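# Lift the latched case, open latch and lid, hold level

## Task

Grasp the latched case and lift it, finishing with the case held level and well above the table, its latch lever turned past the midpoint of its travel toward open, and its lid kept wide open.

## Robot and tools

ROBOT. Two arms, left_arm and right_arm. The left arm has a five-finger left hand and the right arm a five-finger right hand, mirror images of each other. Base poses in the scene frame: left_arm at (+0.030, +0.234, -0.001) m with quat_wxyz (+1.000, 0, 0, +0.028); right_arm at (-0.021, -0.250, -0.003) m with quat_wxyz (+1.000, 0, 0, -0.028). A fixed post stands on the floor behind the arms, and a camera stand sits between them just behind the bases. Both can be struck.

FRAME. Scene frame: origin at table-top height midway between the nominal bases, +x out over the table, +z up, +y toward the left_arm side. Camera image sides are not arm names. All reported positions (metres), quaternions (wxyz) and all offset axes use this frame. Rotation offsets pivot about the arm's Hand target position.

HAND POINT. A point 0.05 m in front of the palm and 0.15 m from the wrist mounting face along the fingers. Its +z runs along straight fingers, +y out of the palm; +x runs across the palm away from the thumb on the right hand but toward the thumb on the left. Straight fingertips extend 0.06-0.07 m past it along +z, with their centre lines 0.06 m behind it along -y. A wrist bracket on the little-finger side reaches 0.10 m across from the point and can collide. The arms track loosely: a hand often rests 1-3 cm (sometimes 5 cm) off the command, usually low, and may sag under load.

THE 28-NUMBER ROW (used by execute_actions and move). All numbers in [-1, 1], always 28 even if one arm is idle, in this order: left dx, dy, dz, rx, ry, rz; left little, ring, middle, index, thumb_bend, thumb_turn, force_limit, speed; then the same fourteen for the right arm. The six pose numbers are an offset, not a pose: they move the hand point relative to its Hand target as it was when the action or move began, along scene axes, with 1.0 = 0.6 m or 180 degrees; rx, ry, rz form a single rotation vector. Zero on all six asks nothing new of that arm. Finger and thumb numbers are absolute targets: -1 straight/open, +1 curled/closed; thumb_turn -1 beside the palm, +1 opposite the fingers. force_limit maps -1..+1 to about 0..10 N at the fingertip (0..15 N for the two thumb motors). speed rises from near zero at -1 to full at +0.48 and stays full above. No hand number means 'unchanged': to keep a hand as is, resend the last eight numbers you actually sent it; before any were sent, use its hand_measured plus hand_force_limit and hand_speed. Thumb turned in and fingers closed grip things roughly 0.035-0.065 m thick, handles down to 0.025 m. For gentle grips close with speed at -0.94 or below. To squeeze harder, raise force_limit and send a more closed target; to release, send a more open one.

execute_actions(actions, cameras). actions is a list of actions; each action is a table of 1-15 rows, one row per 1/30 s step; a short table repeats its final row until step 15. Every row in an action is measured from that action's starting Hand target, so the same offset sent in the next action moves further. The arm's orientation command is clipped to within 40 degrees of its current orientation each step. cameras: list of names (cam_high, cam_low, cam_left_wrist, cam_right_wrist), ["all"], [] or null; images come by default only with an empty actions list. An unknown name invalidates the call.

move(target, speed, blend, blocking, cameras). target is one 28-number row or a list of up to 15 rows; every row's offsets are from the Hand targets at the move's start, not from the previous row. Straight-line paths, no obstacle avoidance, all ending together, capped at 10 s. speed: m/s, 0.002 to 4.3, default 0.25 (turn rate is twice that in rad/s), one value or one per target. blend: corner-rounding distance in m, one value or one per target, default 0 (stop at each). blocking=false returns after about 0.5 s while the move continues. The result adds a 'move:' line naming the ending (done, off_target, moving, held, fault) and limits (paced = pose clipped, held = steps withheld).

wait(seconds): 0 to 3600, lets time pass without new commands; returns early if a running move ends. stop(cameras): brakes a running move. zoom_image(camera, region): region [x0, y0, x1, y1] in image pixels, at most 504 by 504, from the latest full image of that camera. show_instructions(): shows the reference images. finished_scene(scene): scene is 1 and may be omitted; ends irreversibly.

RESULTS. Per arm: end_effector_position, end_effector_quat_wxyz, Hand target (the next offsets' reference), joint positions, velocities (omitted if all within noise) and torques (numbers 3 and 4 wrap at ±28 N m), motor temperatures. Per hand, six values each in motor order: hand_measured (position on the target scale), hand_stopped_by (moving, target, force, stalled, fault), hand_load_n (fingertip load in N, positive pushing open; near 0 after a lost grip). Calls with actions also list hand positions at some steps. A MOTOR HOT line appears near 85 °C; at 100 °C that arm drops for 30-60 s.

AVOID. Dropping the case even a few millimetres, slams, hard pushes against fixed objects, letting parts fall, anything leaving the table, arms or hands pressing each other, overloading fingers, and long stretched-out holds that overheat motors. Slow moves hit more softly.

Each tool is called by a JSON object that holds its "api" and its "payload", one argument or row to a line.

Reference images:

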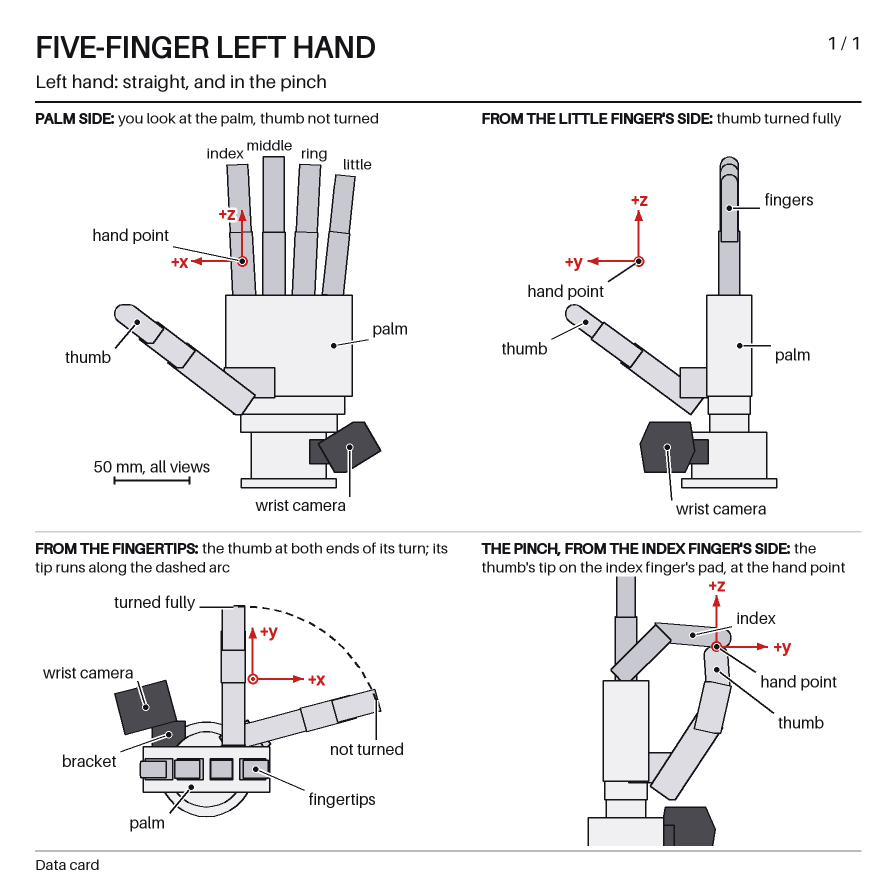

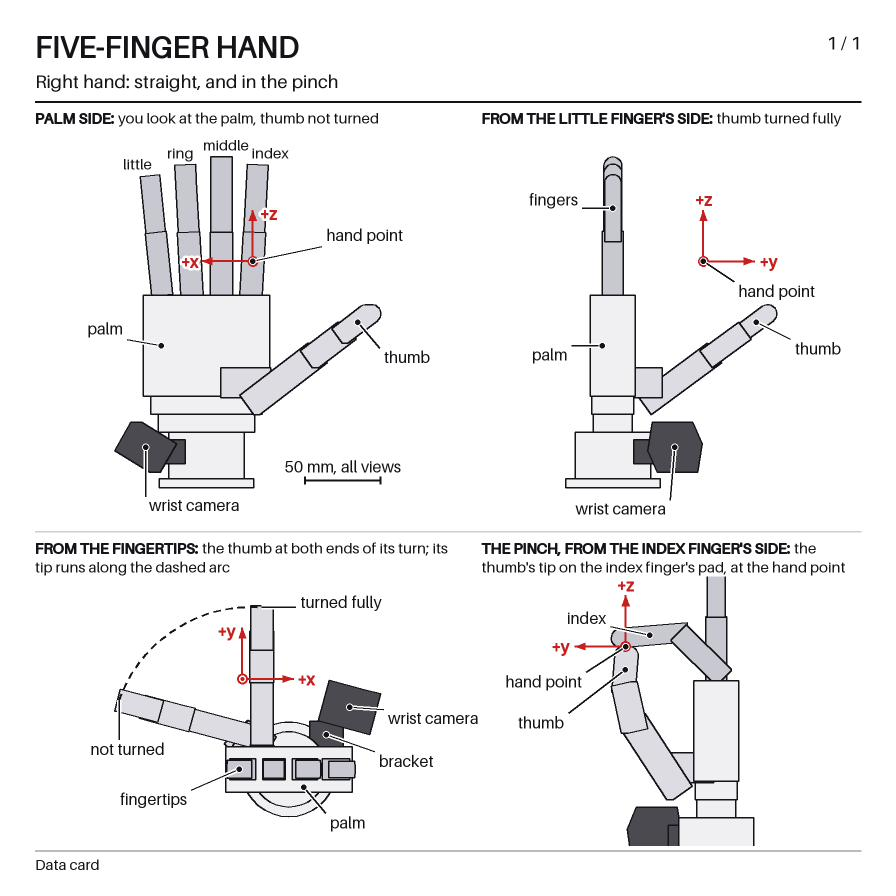

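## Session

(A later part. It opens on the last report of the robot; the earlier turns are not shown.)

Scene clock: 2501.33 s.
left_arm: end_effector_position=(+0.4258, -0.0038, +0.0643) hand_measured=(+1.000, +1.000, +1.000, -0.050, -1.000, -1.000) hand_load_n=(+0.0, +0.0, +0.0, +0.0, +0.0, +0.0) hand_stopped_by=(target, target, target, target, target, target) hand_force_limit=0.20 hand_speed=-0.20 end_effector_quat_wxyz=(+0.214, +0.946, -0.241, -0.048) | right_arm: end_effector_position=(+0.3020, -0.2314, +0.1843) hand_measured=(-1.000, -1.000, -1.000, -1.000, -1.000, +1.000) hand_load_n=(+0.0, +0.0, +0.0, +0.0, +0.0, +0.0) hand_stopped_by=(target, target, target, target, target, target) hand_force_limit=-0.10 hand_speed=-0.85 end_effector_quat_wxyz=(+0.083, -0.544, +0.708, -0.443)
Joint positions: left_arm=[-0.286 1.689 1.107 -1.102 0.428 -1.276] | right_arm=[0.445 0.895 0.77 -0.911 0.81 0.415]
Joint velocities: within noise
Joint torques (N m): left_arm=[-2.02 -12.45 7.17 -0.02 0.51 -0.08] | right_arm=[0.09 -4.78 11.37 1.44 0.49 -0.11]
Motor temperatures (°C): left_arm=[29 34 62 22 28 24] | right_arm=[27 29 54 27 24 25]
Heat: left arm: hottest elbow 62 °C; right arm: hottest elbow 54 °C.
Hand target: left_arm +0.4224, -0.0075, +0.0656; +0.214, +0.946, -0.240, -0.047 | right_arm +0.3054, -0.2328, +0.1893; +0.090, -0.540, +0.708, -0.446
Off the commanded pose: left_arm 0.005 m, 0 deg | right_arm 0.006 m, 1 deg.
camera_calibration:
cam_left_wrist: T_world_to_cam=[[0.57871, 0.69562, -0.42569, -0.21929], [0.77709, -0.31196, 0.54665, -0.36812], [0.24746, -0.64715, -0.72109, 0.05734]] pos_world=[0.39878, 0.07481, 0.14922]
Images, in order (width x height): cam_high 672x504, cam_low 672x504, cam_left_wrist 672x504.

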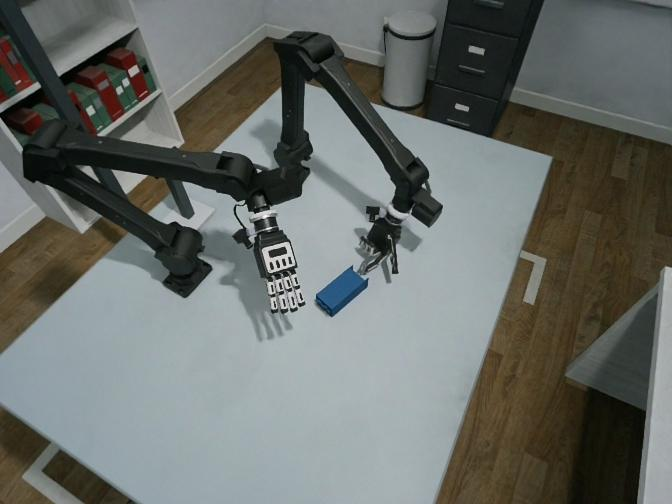

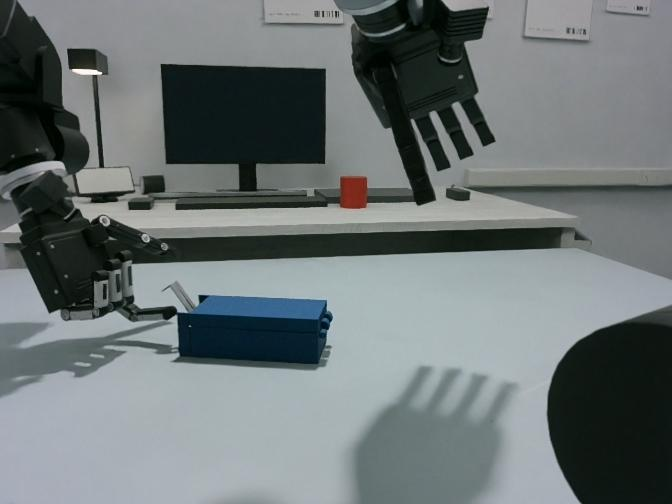

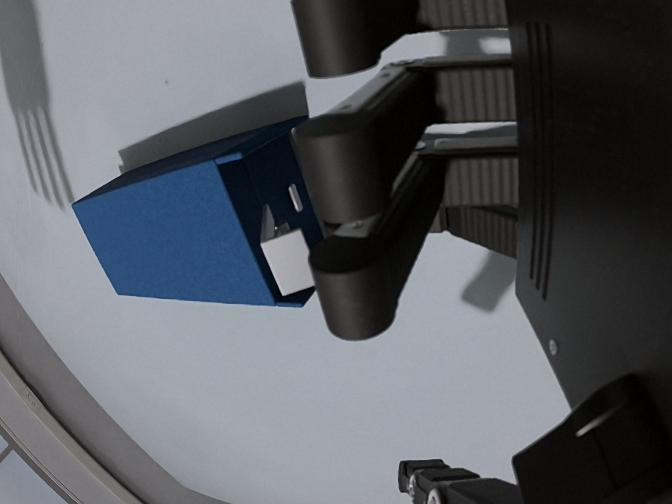

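{"api": "move", "payload": {
  "target": [-0.005,-0.0135,0,0,0,0,1,1,1,-0.05,-1,-1,0.2,-0.2,0,0,0,0,0,0,-1,-1,-1,-1,-1,1,-0.1,-0.85],
  "speed": 0.03,
  "cameras": ["cam_low","cam_left_wrist"]
}}

{"api": "zoom_image", "payload": {
  "camera": "cam_low",
  "region": [80, 240, 280, 390]
}}

Scene clock: 2505.73 s.
left_arm: end_effector_position=(+0.4231, -0.0108, +0.0633) hand_measured=(+1.000, +1.000, +1.000, -0.050, -1.000, -1.000) hand_load_n=(+0.0, +0.0, +0.0, +0.0, +0.0, +0.0) hand_stopped_by=(target, target, target, target, target, target) hand_force_limit=0.20 hand_speed=-0.20 end_effector_quat_wxyz=(+0.213, +0.946, -0.240, -0.049) | right_arm: end_effector_position=(+0.3020, -0.2314, +0.1843) hand_measured=(-1.000, -1.000, -1.000, -1.000, -1.000, +1.000) hand_load_n=(+0.0, +0.0, +0.0, +0.0, +0.0, +0.0) hand_stopped_by=(target, target, target, target, target, target) hand_force_limit=-0.10 hand_speed=-0.85 end_effector_quat_wxyz=(+0.083, -0.544, +0.708, -0.443)
Joint positions: left_arm=[-0.303 1.687 1.102 -1.092 0.429 -1.297] | right_arm=[0.445 0.895 0.77 -0.911 0.81 0.415]
Joint torques (N m): left_arm=[-2.26 -12.51 7.24 0.03 0.55 -0.07] | right_arm=[0.09 -4.95 11.38 1.32 0.51 -0.1]
Motor temperatures (°C): left_arm=[29 35 62 22 28 24] | right_arm=[27 29 54 27 24 25]
Heat: left arm: hottest elbow 62 °C; right arm: hottest elbow 54 °C.
Hand target: left_arm +0.4196, -0.0155, +0.0655; +0.214, +0.946, -0.240, -0.047 | right_arm +0.3054, -0.2328, +0.1893; +0.090, -0.540, +0.708, -0.446
Off the commanded pose: left_arm 0.006 m, 0 deg | right_arm 0.006 m, 1 deg.
move: done
cam_left_wrist: T_world_to_cam=[[0.57682, 0.69744, -0.42528, -0.21244], [0.77843, -0.31147, 0.545, -0.36807], [0.24764, -0.64542, -0.72257, 0.05282]] pos_world=[0.39598, 0.06761, 0.14842]

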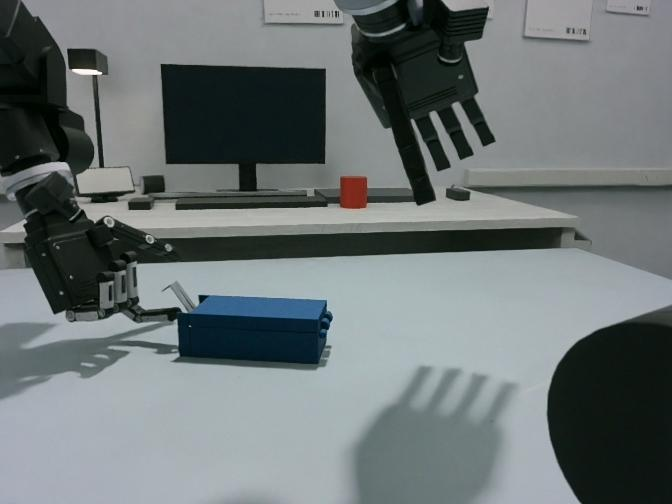

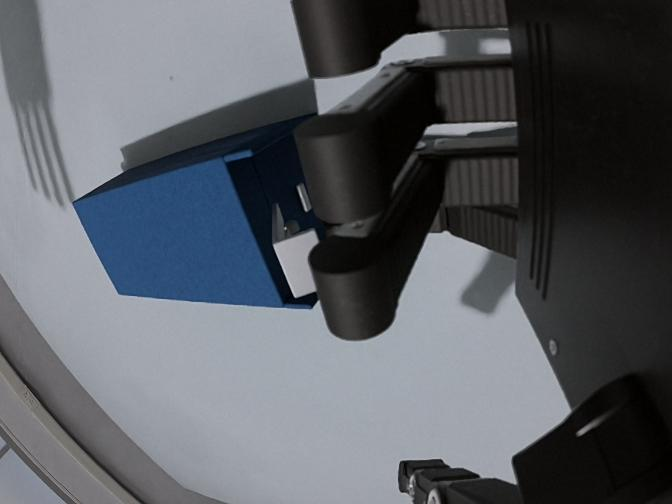

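Scaled by 2.520 from the camera's image (finer frame: 960x720).

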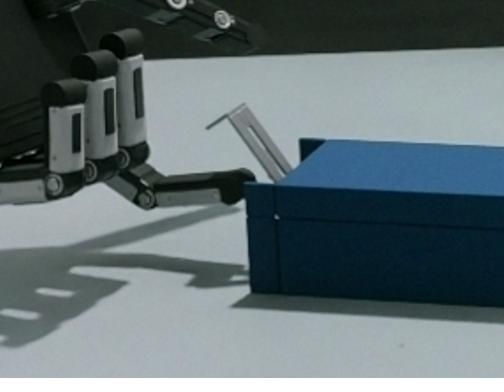

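{"api": "move", "payload": {
  "target": [0,0,0.03,0,0,0,1,1,1,-0.05,-1,-1,0.2,-0.2,0,0,0,0,0,0,-1,-1,-1,-1,-1,1,-0.1,-0.85],
  "speed": 0.03,
  "cameras": ["cam_low","cam_left_wrist"]
}}

{"api": "zoom_image", "payload": {
  "camera": "cam_low",
  "region": [80, 240, 280, 390]
}}

Scene clock: 2512.97 s.
left_arm: end_effector_position=(+0.4177, -0.0096, +0.0751) hand_measured=(+1.000, +1.000, +1.000, -0.050, -1.000, -1.000) hand_load_n=(+0.0, +0.0, +0.0, +0.0, +0.0, -0.5) hand_stopped_by=(target, target, target, target, target, target) hand_force_limit=0.20 hand_speed=-0.20 end_effector_quat_wxyz=(+0.213, +0.946, -0.239, -0.051) | right_arm: end_effector_position=(+0.3020, -0.2314, +0.1843) hand_measured=(-1.000, -1.000, -1.000, -1.000, -1.000, +1.000) hand_load_n=(+0.0, +0.0, +0.0, +0.0, +0.0, +0.0) hand_stopped_by=(target, target, target, target, target, target) hand_force_limit=-0.10 hand_speed=-0.85 end_effector_quat_wxyz=(+0.083, -0.544, +0.708, -0.443)
Joint positions: left_arm=[-0.303 1.66 1.102 -1.124 0.429 -1.298] | right_arm=[0.445 0.895 0.77 -0.911 0.81 0.415]
Joint torques (N m): left_arm=[-2.43 -12.22 9.07 -0.53 0.54 -0.07] | right_arm=[-0.03 -4.95 11.48 1.48 0.47 -0.11]
Motor temperatures (°C): left_arm=[29 34 61 22 28 24] | right_arm=[27 29 54 27 24 25]
Heat: left arm: hottest elbow 61 °C; right arm: hottest elbow 54 °C.
Hand target: left_arm +0.4195, -0.0157, +0.0834; +0.214, +0.946, -0.240, -0.047 | right_arm +0.3054, -0.2328, +0.1893; +0.090, -0.540, +0.708, -0.446
Off the commanded pose: left_arm 0.010 m, 1 deg | right_arm 0.006 m, 1 deg.
move: done
cam_left_wrist: T_world_to_cam=[[0.57453, 0.69816, -0.42718, -0.20401], [0.78116, -0.31192, 0.54082, -0.37078], [0.24433, -0.64442, -0.72459, 0.06492]] pos_world=[0.39099, 0.06861, 0.16042]

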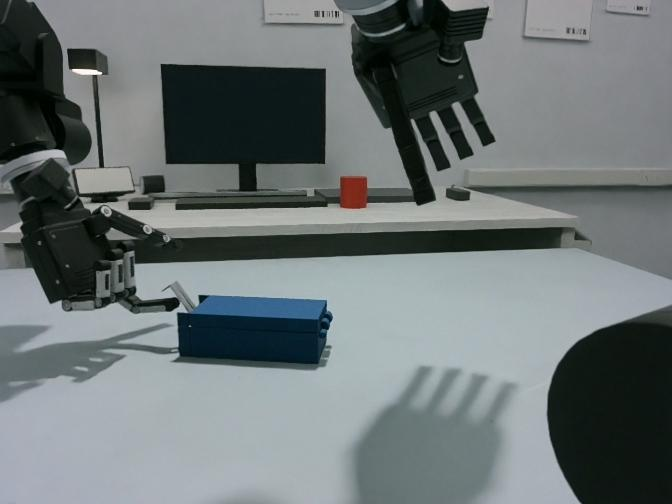

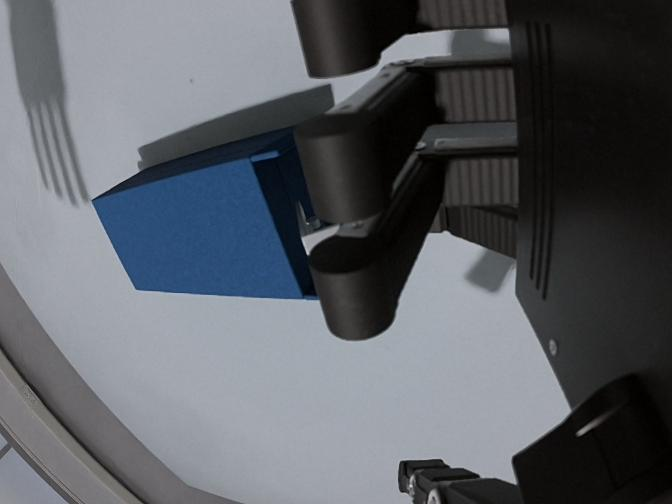

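Scaled by 2.520 from the camera's image (finer frame: 960x720).

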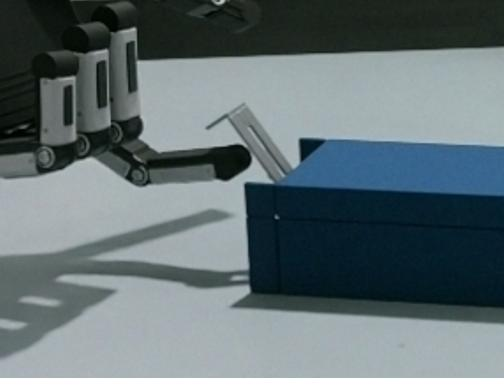

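{"api": "move", "payload": {
  "target": [0.01,-0.001,0.005,0,0,0,1,1,1,-0.05,-1,-1,0.2,-0.2,0,0,0,0,0,0,-1,-1,-1,-1,-1,1,-0.1,-0.85],
  "speed": 0.03,
  "cameras": ["cam_low","cam_left_wrist"]
}}

{"api": "zoom_image", "payload": {
  "camera": "cam_low",
  "region": [80, 240, 280, 390]
}}

Scene clock: 2517.37 s.
left_arm: end_effector_position=(+0.4149, -0.0089, +0.0753) hand_measured=(+1.000, +1.000, +1.000, -0.050, -1.000, -1.000) hand_load_n=(+0.0, +0.5, +0.0, +0.0, +0.0, +0.0) hand_stopped_by=(target, target, target, target, target, target) hand_force_limit=0.20 hand_speed=-0.20 end_effector_quat_wxyz=(+0.213, +0.946, -0.238, -0.058) | right_arm: end_effector_position=(+0.3020, -0.2314, +0.1843) hand_measured=(-1.000, -1.000, -1.000, -1.000, -1.000, +1.000) hand_load_n=(+0.0, +0.0, +0.0, -0.5, +0.0, +0.0) hand_stopped_by=(target, target, target, target, target, target) hand_force_limit=-0.10 hand_speed=-0.85 end_effector_quat_wxyz=(+0.083, -0.544, +0.708, -0.443)
Joint positions: left_arm=[-0.303 1.66 1.102 -1.137 0.429 -1.298] | right_arm=[0.445 0.895 0.77 -0.911 0.81 0.415]
Joint torques (N m): left_arm=[-2.02 -11.58 10.81 -0.62 0.55 -0.06] | right_arm=[-0.26 -4.89 11.34 1.42 0.49 -0.11]
Motor temperatures (°C): left_arm=[29 34 61 22 28 24] | right_arm=[27 29 54 27 24 25]
Heat: left arm: hottest elbow 61 °C; right arm: hottest elbow 54 °C.
Hand target: left_arm +0.4255, -0.0163, +0.0864; +0.214, +0.946, -0.240, -0.047 | right_arm +0.3054, -0.2328, +0.1893; +0.090, -0.540, +0.708, -0.446
Off the commanded pose: left_arm 0.017 m, 1 deg | right_arm 0.006 m, 1 deg.
move: off_target (left_arm)
cam_left_wrist: T_world_to_cam=[[0.56917, 0.6995, -0.43213, -0.2003], [0.78786, -0.31365, 0.53001, -0.37044], [0.23521, -0.64212, -0.72963, 0.07037]] pos_world=[0.38931, 0.06911, 0.16112]

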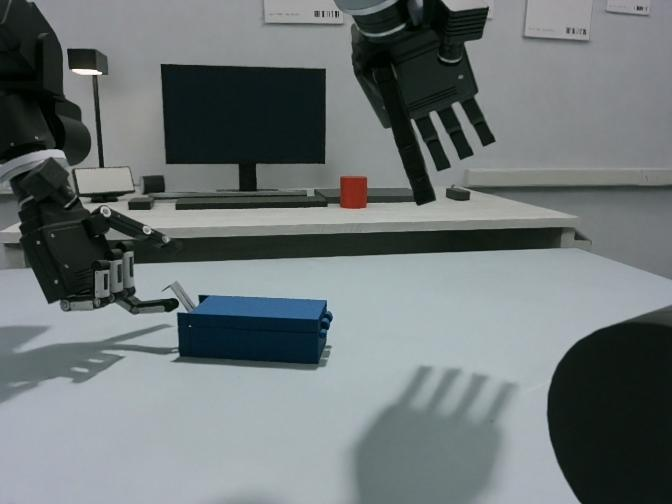

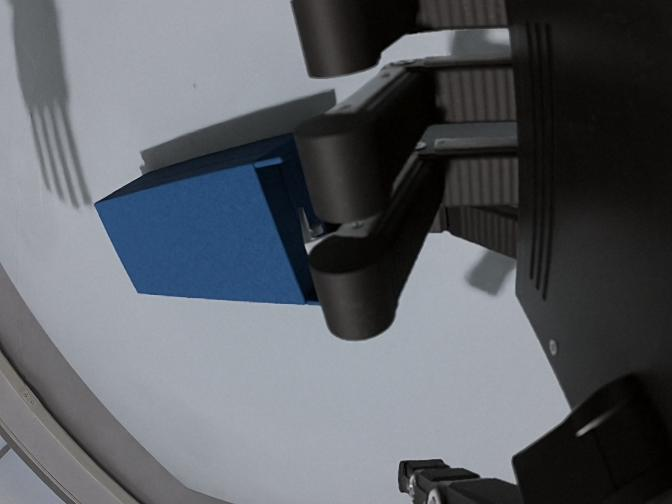

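Scaled by 2.520 from the camera's image (finer frame: 960x720).

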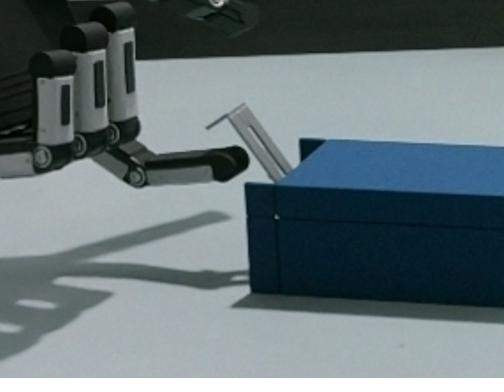

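{"api": "execute_actions", "payload": {
  "actions": [
    [[0,0,0.003,0,0,0,1,1,1,-0.05,-1,-1,0.2,-0.2,0,0,0,0,0,0,-1,-1,-1,-1,-1,1,-0.1,-0.85]]
  ]
}}

Scene clock: 2523.83 s.
left_arm: end_effector_position=(+0.4139, -0.0086, +0.0754) hand_measured=(+1.000, +1.000, +1.000, -0.050, -1.000, -1.000) hand_load_n=(+0.0, +0.0, +0.0, +0.0, +0.0, +0.0) hand_stopped_by=(target, target, target, target, target, target) hand_force_limit=0.20 hand_speed=-0.20 end_effector_quat_wxyz=(+0.213, +0.946, -0.237, -0.060) | right_arm: end_effector_position=(+0.3020, -0.2314, +0.1843) hand_measured=(-1.000, -1.000, -1.000, -1.000, -1.000, +1.000) hand_load_n=(+0.0, +0.0, -0.5, +0.0, +0.0, +0.0) hand_stopped_by=(target, target, target, target, target, target) hand_force_limit=-0.10 hand_speed=-0.85 end_effector_quat_wxyz=(+0.083, -0.544, +0.708, -0.443)
Joint positions: left_arm=[-0.303 1.66 1.102 -1.142 0.429 -1.298] | right_arm=[0.445 0.895 0.77 -0.911 0.81 0.415]
Joint torques (N m): left_arm=[-2.08 -11.63 10.97 -0.55 0.54 -0.06] | right_arm=[-0.32 -4.89 11.44 1.42 0.49 -0.11]
Motor temperatures (°C): left_arm=[29 34 61 22 28 24] | right_arm=[27 29 54 27 24 25]
Heat: left arm: hottest elbow 61 °C; right arm: hottest elbow 54 °C.
Hand target: left_arm +0.4254, -0.0163, +0.0882; +0.214, +0.946, -0.240, -0.047 | right_arm +0.3054, -0.2328, +0.1893; +0.090, -0.540, +0.708, -0.446
Off the commanded pose: left_arm 0.019 m, 2 deg | right_arm 0.006 m, 1 deg.
Step readings (end_effector_position of left_arm | right_arm):
0: (+0.4149, -0.0089, +0.0753) | (+0.3020, -0.2314, +0.1843)
1: (+0.4149, -0.0089, +0.0753) | (+0.3020, -0.2314, +0.1843)
2: (+0.4149, -0.0089, +0.0753) | (+0.3020, -0.2314, +0.1843)
4: (+0.4145, -0.0088, +0.0753) | (+0.3020, -0.2314, +0.1843)
8: (+0.4141, -0.0087, +0.0753) | (+0.3020, -0.2314, +0.1843)
15: (+0.4139, -0.0086, +0.0753) | (+0.3020, -0.2314, +0.1843)

{"api": "move", "payload": {
  "target": [0.005,0,0.012,0,0,0,1,1,1,-0.05,-1,-1,0.2,-0.2,0,0,0,0,0,0,-1,-1,-1,-1,-1,1,-0.1,-0.85],
  "speed": 0.03,
  "cameras": ["cam_low","cam_left_wrist"]
}}

{"api": "zoom_image", "payload": {
  "camera": "cam_low",
  "region": [80, 240, 280, 390]
}}

Scene clock: 2528.13 s.
left_arm: end_effector_position=(+0.4165, -0.0093, +0.0811) hand_measured=(+1.000, +1.000, +1.000, -0.050, -1.000, -1.000) hand_load_n=(+0.5, +0.0, +0.5, +0.0, +0.0, +0.0) hand_stopped_by=(target, target, target, target, target, target) hand_force_limit=0.20 hand_speed=-0.20 end_effector_quat_wxyz=(+0.213, +0.946, -0.237, -0.062) | right_arm: end_effector_position=(+0.3020, -0.2314, +0.1843) hand_measured=(-1.000, -1.000, -1.000, -1.000, -1.000, +1.000) hand_load_n=(+0.0, +0.0, +0.0, +0.0, +0.0, +0.0) hand_stopped_by=(target, target, target, target, target, target) hand_force_limit=-0.10 hand_speed=-0.85 end_effector_quat_wxyz=(+0.083, -0.544, +0.708, -0.443)
Joint positions: left_arm=[-0.303 1.66 1.119 -1.163 0.429 -1.298] | right_arm=[0.445 0.895 0.77 -0.911 0.81 0.415]
Joint torques (N m): left_arm=[-1.9 -11.93 11.08 -0.57 0.53 -0.04] | right_arm=[0.03 -4.84 11.38 1.32 0.49 -0.11]
Motor temperatures (°C): left_arm=[29 34 61 22 28 24] | right_arm=[27 29 54 27 24 25]
Heat: left arm: hottest elbow 61 °C; right arm: hottest elbow 54 °C.
Hand target: left_arm +0.4285, -0.0163, +0.0954; +0.214, +0.946, -0.240, -0.047 | right_arm +0.3054, -0.2328, +0.1893; +0.090, -0.540, +0.708, -0.446
Off the commanded pose: left_arm 0.020 m, 2 deg | right_arm 0.006 m, 1 deg.
move: off_target (left_arm)
cam_left_wrist: T_world_to_cam=[[0.56566, 0.7004, -0.43528, -0.19661], [0.79212, -0.31473, 0.52296, -0.37607], [0.22928, -0.64061, -0.73284, 0.07673]] pos_world=[0.39152, 0.0685, 0.16732]

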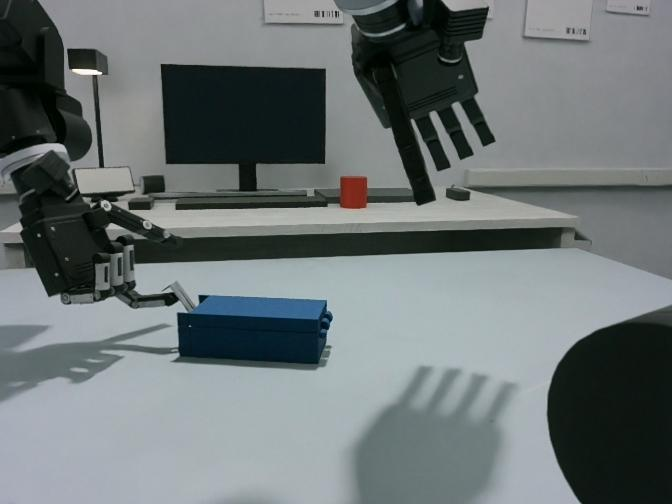

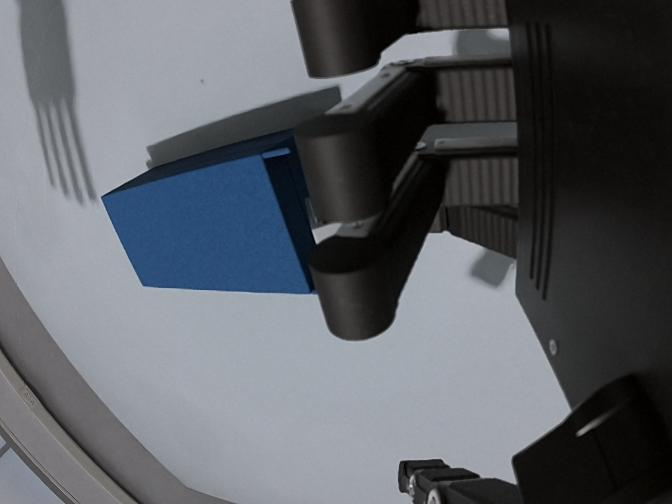

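Scaled by 2.520 from the camera's image (finer frame: 960x720).

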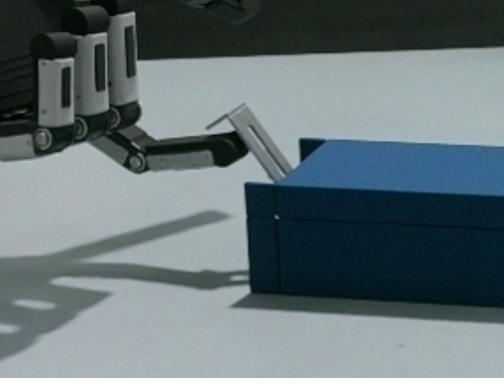

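{"api": "move", "payload": {
  "target": [0.008,0,0.006,0,0,0,1,1,1,-0.05,-1,-1,0.2,-0.2,0,0,0,0,0,0,-1,-1,-1,-1,-1,1,-0.1,-0.85],
  "speed": 0.03,
  "cameras": ["cam_low","cam_left_wrist"]
}}

{"api": "zoom_image", "payload": {
  "camera": "cam_low",
  "region": [80, 240, 280, 390]
}}

Scene clock: 2533.13 s.
left_arm: end_effector_position=(+0.4206, -0.0103, +0.0867) hand_measured=(+1.000, +1.000, +1.000, -0.050, -1.000, -1.000) hand_load_n=(+0.5, +0.0, +0.0, +0.5, +0.0, +0.0) hand_stopped_by=(target, target, target, target, target, target) hand_force_limit=0.20 hand_speed=-0.20 end_effector_quat_wxyz=(+0.213, +0.946, -0.237, -0.060) | right_arm: end_effector_position=(+0.3020, -0.2314, +0.1843) hand_measured=(-1.000, -1.000, -1.000, -1.000, -1.000, +1.000) hand_load_n=(+0.0, +0.0, +0.0, +0.0, +0.0, +0.0) hand_stopped_by=(target, target, target, target, target, target) hand_force_limit=-0.10 hand_speed=-0.85 end_effector_quat_wxyz=(+0.083, -0.544, +0.708, -0.443)
Joint positions: left_arm=[-0.303 1.66 1.137 -1.177 0.429 -1.298] | right_arm=[0.445 0.895 0.77 -0.911 0.81 0.415]
Joint torques (N m): left_arm=[-1.73 -11.69 11.34 -0.57 0.55 -0.01] | right_arm=[0.09 -4.84 11.37 1.32 0.49 -0.13]
Motor temperatures (°C): left_arm=[29 34 61 22 28 24] | right_arm=[27 29 55 27 24 25]
Heat: left arm: hottest elbow 61 °C; right arm: hottest elbow 55 °C.
Hand target: left_arm +0.4332, -0.0162, +0.0990; +0.214, +0.946, -0.240, -0.047 | right_arm +0.3054, -0.2328, +0.1893; +0.090, -0.540, +0.708, -0.446
Off the commanded pose: left_arm 0.019 m, 2 deg | right_arm 0.006 m, 1 deg.
move: off_target (left_arm)
cam_left_wrist: T_world_to_cam=[[0.56725, 0.69998, -0.43388, -0.19658], [0.79019, -0.3142, 0.52619, -0.38207], [0.232, -0.64133, -0.73135, 0.07804]] pos_world=[0.39531, 0.0676, 0.17282]

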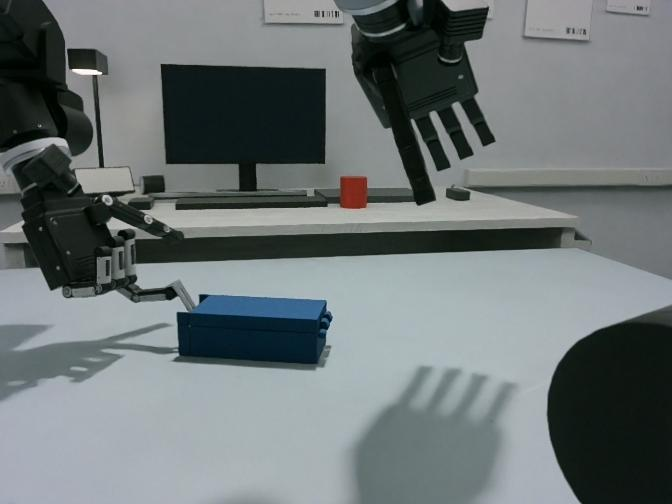

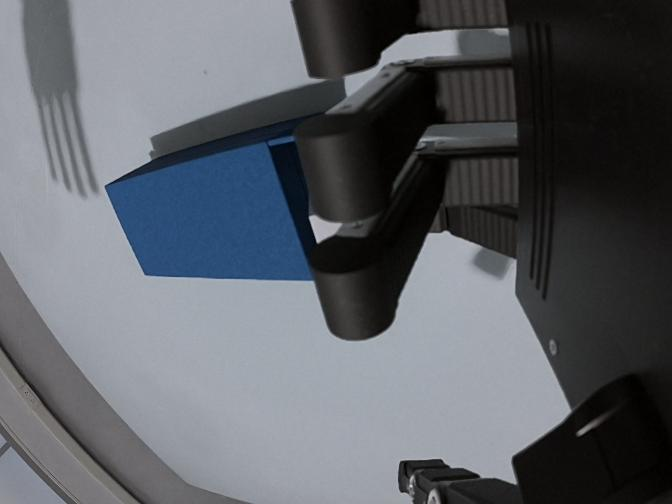

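Scaled by 2.520 from the camera's image (finer frame: 960x720).

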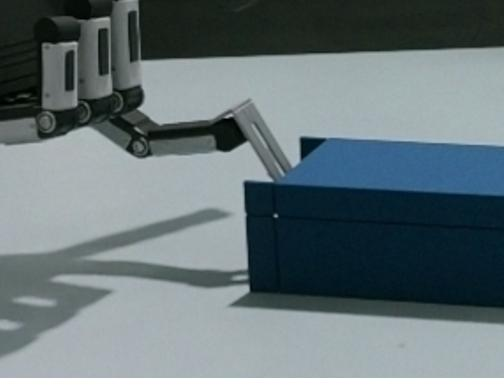

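{"api": "move", "payload": {
  "target": [0,-0.003,0.02,0,0,0,1,1,1,-0.05,-1,-1,0.2,-0.2,0,0,0,0,0,0,-1,-1,-1,-1,-1,1,-0.1,-0.85],
  "speed": 0.03,
  "cameras": ["cam_low","cam_left_wrist"]
}}

{"api": "zoom_image", "payload": {
  "camera": "cam_low",
  "region": [80, 240, 280, 390]
}}

Scene clock: 2540.80 s.
left_arm: end_effector_position=(+0.4201, -0.0102, +0.0921) hand_measured=(+1.000, +1.000, +1.000, -0.050, -1.000, -1.000) hand_load_n=(+0.0, +0.0, +0.0, +1.0, +0.0, -0.5) hand_stopped_by=(target, target, target, target, target, target) hand_force_limit=0.20 hand_speed=-0.20 end_effector_quat_wxyz=(+0.213, +0.946, -0.235, -0.067) | right_arm: end_effector_position=(+0.3020, -0.2314, +0.1843) hand_measured=(-1.000, -1.000, -1.000, -1.000, -1.000, +1.000) hand_load_n=(+0.0, +0.0, +0.0, +0.0, +0.0, +0.0) hand_stopped_by=(target, target, target, target, target, target) hand_force_limit=-0.10 hand_speed=-0.85 end_effector_quat_wxyz=(+0.083, -0.544, +0.708, -0.443)
Joint positions: left_arm=[-0.303 1.659 1.152 -1.206 0.429 -1.298] | right_arm=[0.445 0.895 0.77 -0.911 0.81 0.415]
Joint torques (N m): left_arm=[-2.02 -12.63 11.56 -0.58 0.54 -0.04] | right_arm=[-0.09 -4.78 11.43 1.46 0.5 -0.11]
Motor temperatures (°C): left_arm=[29 34 61 22 28 24] | right_arm=[27 29 55 27 24 25]
Heat: left arm: hottest elbow 61 °C; right arm: hottest elbow 55 °C.
Hand target: left_arm +0.4331, -0.0180, +0.1110; +0.214, +0.946, -0.240, -0.047 | right_arm +0.3054, -0.2328, +0.1893; +0.090, -0.540, +0.708, -0.446
Off the commanded pose: left_arm 0.024 m, 2 deg | right_arm 0.006 m, 1 deg.
move: off_target (left_arm)
cam_left_wrist: T_world_to_cam=[[0.56107, 0.70154, -0.43937, -0.19092], [0.79754, -0.316, 0.51389, -0.38644], [0.22167, -0.63874, -0.7368, 0.08701]] pos_world=[0.39603, 0.0674, 0.17882]

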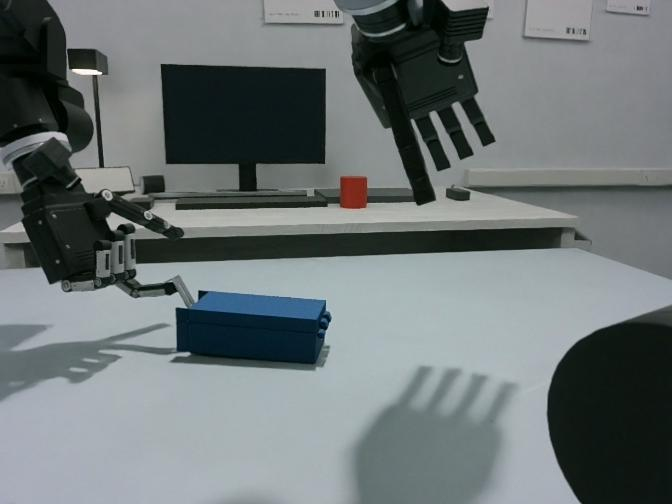

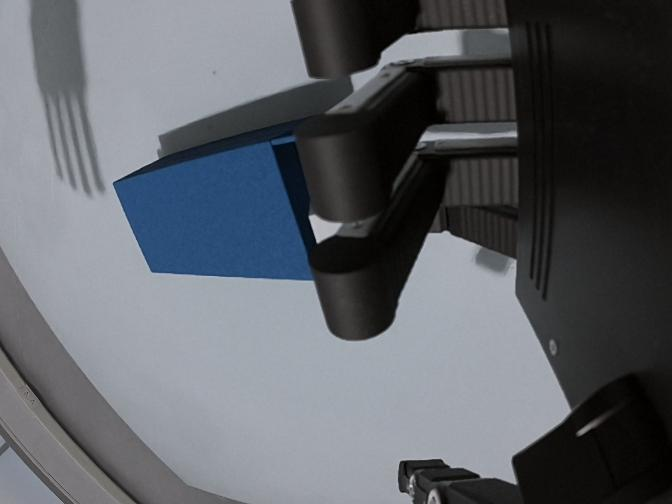

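Scaled by 2.520 from the camera's image (finer frame: 960x720).

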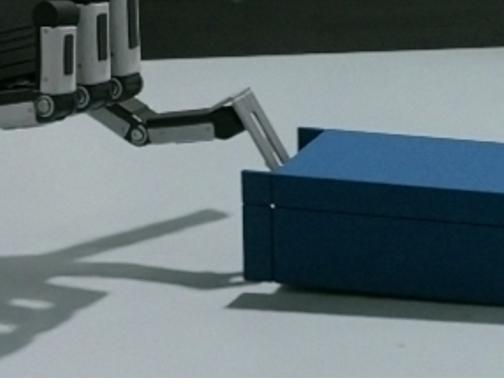

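{"api": "zoom_image", "payload": {
  "camera": "cam_low",
  "region": [150, 260, 250, 370]
}}

{"api": "zoom_image", "payload": {
  "camera": "cam_left_wrist",
  "region": [200, 120, 360, 300]
}}

Scaled by 4.582 from the camera's image (finer frame: 960x720).

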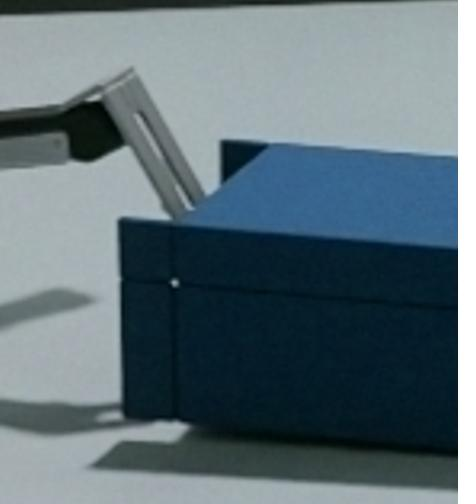

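Scaled by 2.800 from the camera's image (finer frame: 960x720).

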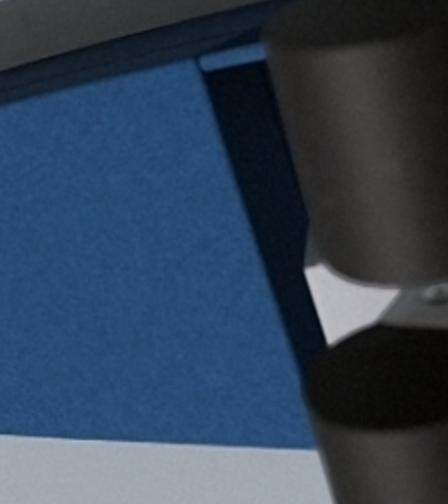

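{"api": "execute_actions", "payload": {
  "actions": [],
  "cameras": ["cam_low"]
}}

{"api": "zoom_image", "payload": {
  "camera": "cam_low",
  "region": [150, 260, 350, 380]
}}

Scene clock: 2603.07 s.
left_arm: end_effector_position=(+0.4201, -0.0102, +0.0921) hand_measured=(+1.000, +1.000, +1.000, -0.050, -1.000, -1.000) hand_load_n=(+0.0, +0.0, +0.0, +1.0, +0.0, +0.0) hand_stopped_by=(target, target, target, target, target, target) hand_force_limit=0.20 hand_speed=-0.20 end_effector_quat_wxyz=(+0.213, +0.946, -0.235, -0.067) | right_arm: end_effector_position=(+0.3020, -0.2314, +0.1843) hand_measured=(-1.000, -1.000, -1.000, -1.000, -1.000, +1.000) hand_load_n=(+0.0, +0.0, +0.0, +0.0, +0.0, +0.0) hand_stopped_by=(target, target, target, target, target, target) hand_force_limit=-0.10 hand_speed=-0.85 end_effector_quat_wxyz=(+0.083, -0.544, +0.708, -0.443)
Joint positions: left_arm=[-0.303 1.659 1.152 -1.206 0.429 -1.298] | right_arm=[0.445 0.895 0.77 -0.911 0.81 0.415]
Joint velocities: within noise
Joint torques (N m): left_arm=[-2.14 -12.63 11.55 -0.57 0.54 -0.05] | right_arm=[0.32 -4.72 11.4 1.42 0.48 -0.13]
Motor temperatures (°C): left_arm=[29 34 68 22 28 24] | right_arm=[27 29 55 27 24 25]
Heat: left arm: hottest elbow 68 °C; right arm: hottest elbow 55 °C.
Hand target: left_arm +0.4332, -0.0180, +0.1110; +0.214, +0.946, -0.240, -0.047 | right_arm +0.3054, -0.2328, +0.1893; +0.090, -0.540, +0.708, -0.446
Off the commanded pose: left_arm 0.024 m, 2 deg | right_arm 0.006 m, 1 deg.
Images, in order (width x height): cam_low 672x504.

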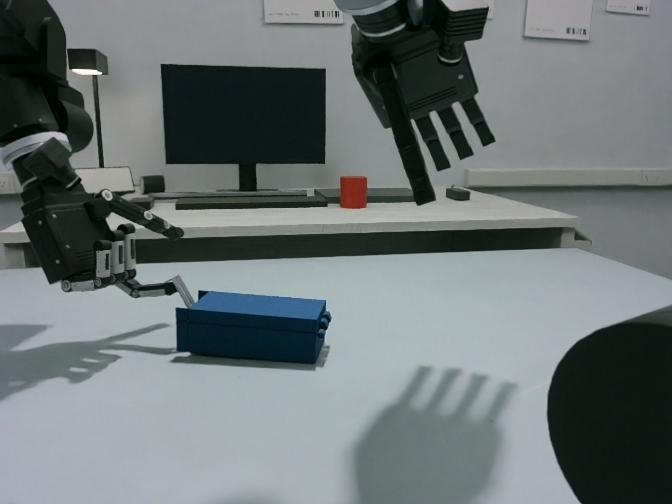

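Scaled by 2.520 from the camera's image (finer frame: 960x720).

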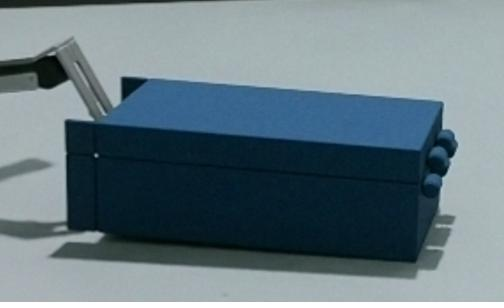

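{"api": "move", "payload": {
  "target": [-0.012,0.005,-0.045,0,0,0,1,1,1,-0.05,-1,-1,0.2,-0.2,0,0,0,0,0,0,-1,-1,-1,-1,-1,1,-0.1,-0.85],
  "speed": 0.02,
  "cameras": ["cam_low","cam_left_wrist"]
}}

{"api": "zoom_image", "payload": {
  "camera": "cam_low",
  "region": [80, 240, 280, 390]
}}

Scene clock: 2648.77 s.
left_arm: end_effector_position=(+0.4287, -0.0123, +0.0881) hand_measured=(+1.000, +1.000, +1.000, -0.050, -1.000, -1.000) hand_load_n=(+0.0, +0.0, +0.0, +1.0, +0.0, +0.0) hand_stopped_by=(target, target, target, target, target, target) hand_force_limit=0.20 hand_speed=-0.20 end_effector_quat_wxyz=(+0.213, +0.946, -0.241, -0.044) | right_arm: end_effector_position=(+0.3020, -0.2314, +0.1843) hand_measured=(-1.000, -1.000, -1.000, -1.000, -1.000, +1.000) hand_load_n=(+0.0, +0.0, +0.0, +0.0, +0.0, +0.0) hand_stopped_by=(target, target, target, target, target, target) hand_force_limit=-0.10 hand_speed=-0.85 end_effector_quat_wxyz=(+0.083, -0.544, +0.708, -0.443)
Joint positions: left_arm=[-0.303 1.659 1.142 -1.148 0.429 -1.298] | right_arm=[0.445 0.895 0.77 -0.911 0.81 0.415]
Joint torques (N m): left_arm=[-1.9 -11.28 7.82 0.14 0.51 -0.01] | right_arm=[-0.09 -5.25 11.38 1.47 0.48 -0.12]
Motor temperatures (°C): left_arm=[29 34 69 22 28 24] | right_arm=[26 29 55 27 24 25]
Heat: left arm: hottest elbow 69 °C; right arm: hottest elbow 55 °C.
Hand target: left_arm +0.4260, -0.0150, +0.0841; +0.214, +0.946, -0.240, -0.047 | right_arm +0.3054, -0.2328, +0.1893; +0.090, -0.540, +0.708, -0.446
Off the commanded pose: left_arm 0.006 m, 0 deg | right_arm 0.006 m, 1 deg.
move: done
cam_left_wrist: T_world_to_cam=[[0.58112, 0.69651, -0.42093, -0.20625], [0.77265, -0.30976, 0.55413, -0.38477], [0.25557, -0.64724, -0.71816, 0.06451]] pos_world=[0.40066, 0.06622, 0.17273]

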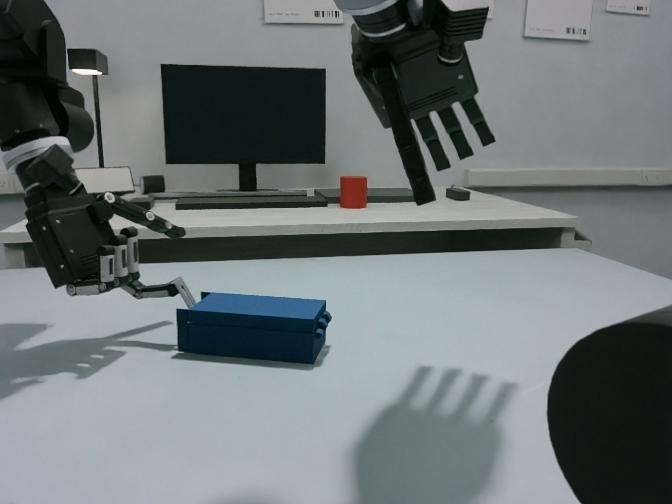

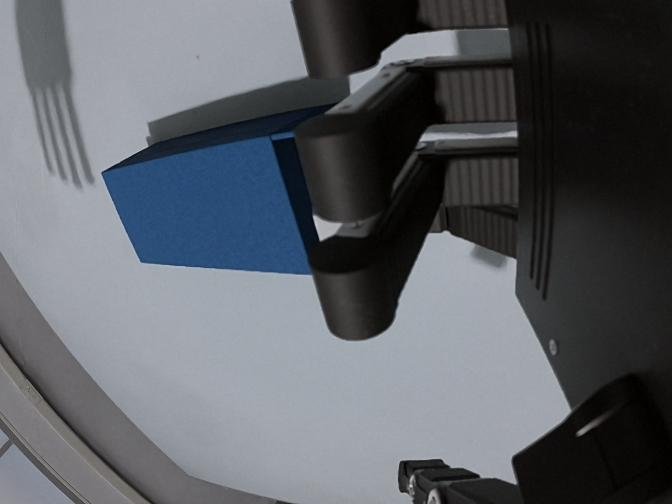

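Scaled by 2.520 from the camera's image (finer frame: 960x720).

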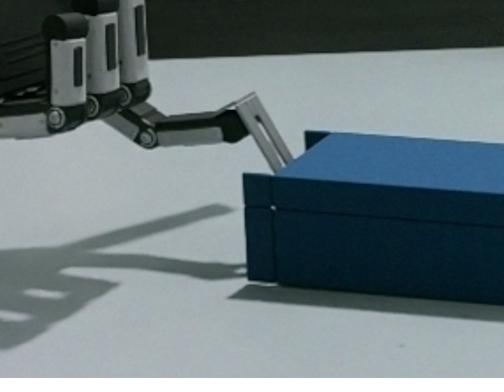

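{"api": "move", "payload": {
  "target": [-0.005,0.002,-0.025,0,0,0,1,1,1,-0.05,-1,-1,0.2,-0.2,0,0,0,0,0,0,-1,-1,-1,-1,-1,1,-0.1,-0.85],
  "speed": 0.02,
  "cameras": ["cam_low","cam_left_wrist"]
}}

{"api": "zoom_image", "payload": {
  "camera": "cam_low",
  "region": [80, 240, 280, 390]
}}

Scene clock: 2652.27 s.
left_arm: end_effector_position=(+0.4270, -0.0119, +0.0794) hand_measured=(+1.000, +1.000, +1.000, -0.050, -1.000, -1.000) hand_load_n=(+0.0, +0.0, +0.0, +0.5, +0.0, +0.5) hand_stopped_by=(target, target, target, target, target, target) hand_force_limit=0.20 hand_speed=-0.20 end_effector_quat_wxyz=(+0.213, +0.946, -0.242, -0.036) | right_arm: end_effector_position=(+0.3020, -0.2314, +0.1843) hand_measured=(-1.000, -1.000, -1.000, -1.000, -1.000, +1.000) hand_load_n=(+0.0, +0.0, +0.0, +0.0, +0.0, +0.0) hand_stopped_by=(target, target, target, target, target, target) hand_force_limit=-0.10 hand_speed=-0.85 end_effector_quat_wxyz=(+0.083, -0.544, +0.708, -0.443)
Joint positions: left_arm=[-0.303 1.659 1.115 -1.107 0.429 -1.298] | right_arm=[0.445 0.895 0.77 -0.911 0.81 0.415]
Joint torques (N m): left_arm=[-1.79 -10.23 7.46 0.18 0.5 -0.02] | right_arm=[-0.15 -5.07 11.44 1.35 0.51 -0.12]
Motor temperatures (°C): left_arm=[29 34 69 22 28 24] | right_arm=[26 29 55 27 24 25]
Heat: left arm: hottest elbow 69 °C; right arm: hottest elbow 55 °C.
Hand target: left_arm +0.4230, -0.0138, +0.0690; +0.214, +0.946, -0.240, -0.047 | right_arm +0.3054, -0.2328, +0.1893; +0.090, -0.540, +0.708, -0.446
Off the commanded pose: left_arm 0.011 m, 1 deg | right_arm 0.006 m, 1 deg.
move: off_target (left_arm)
cam_left_wrist: T_world_to_cam=[[0.5872, 0.69497, -0.41499, -0.21239], [0.76452, -0.30775, 0.56639, -0.3759], [0.26591, -0.64985, -0.71203, 0.05402]] pos_world=[0.39774, 0.06702, 0.16323]

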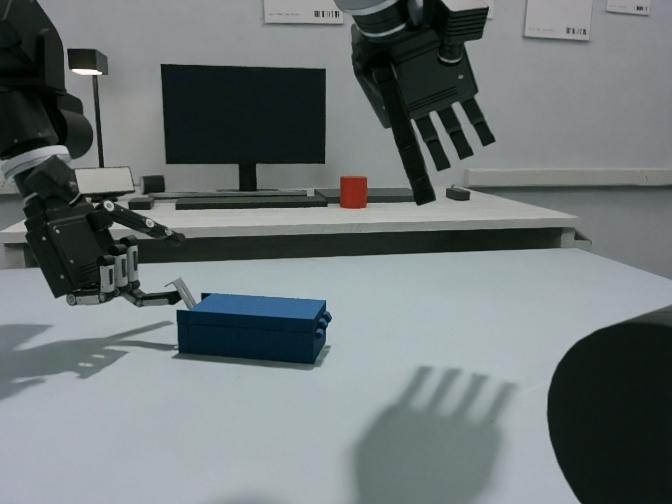

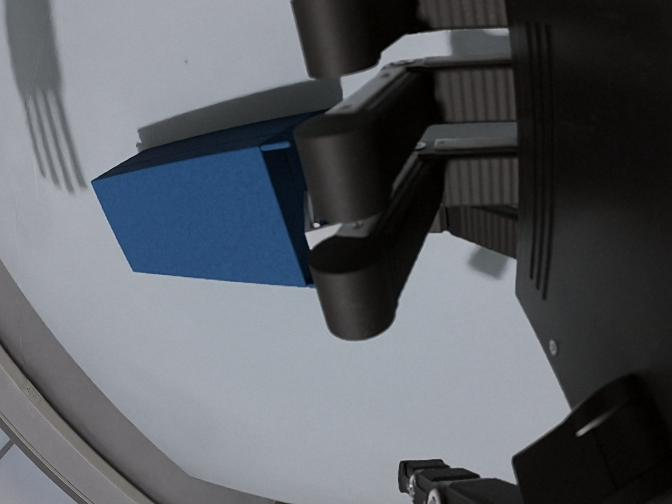

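Scaled by 2.520 from the camera's image (finer frame: 960x720).

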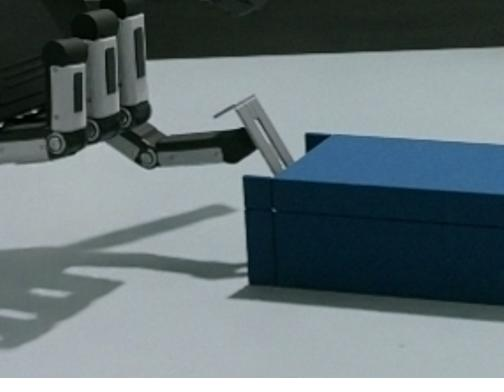

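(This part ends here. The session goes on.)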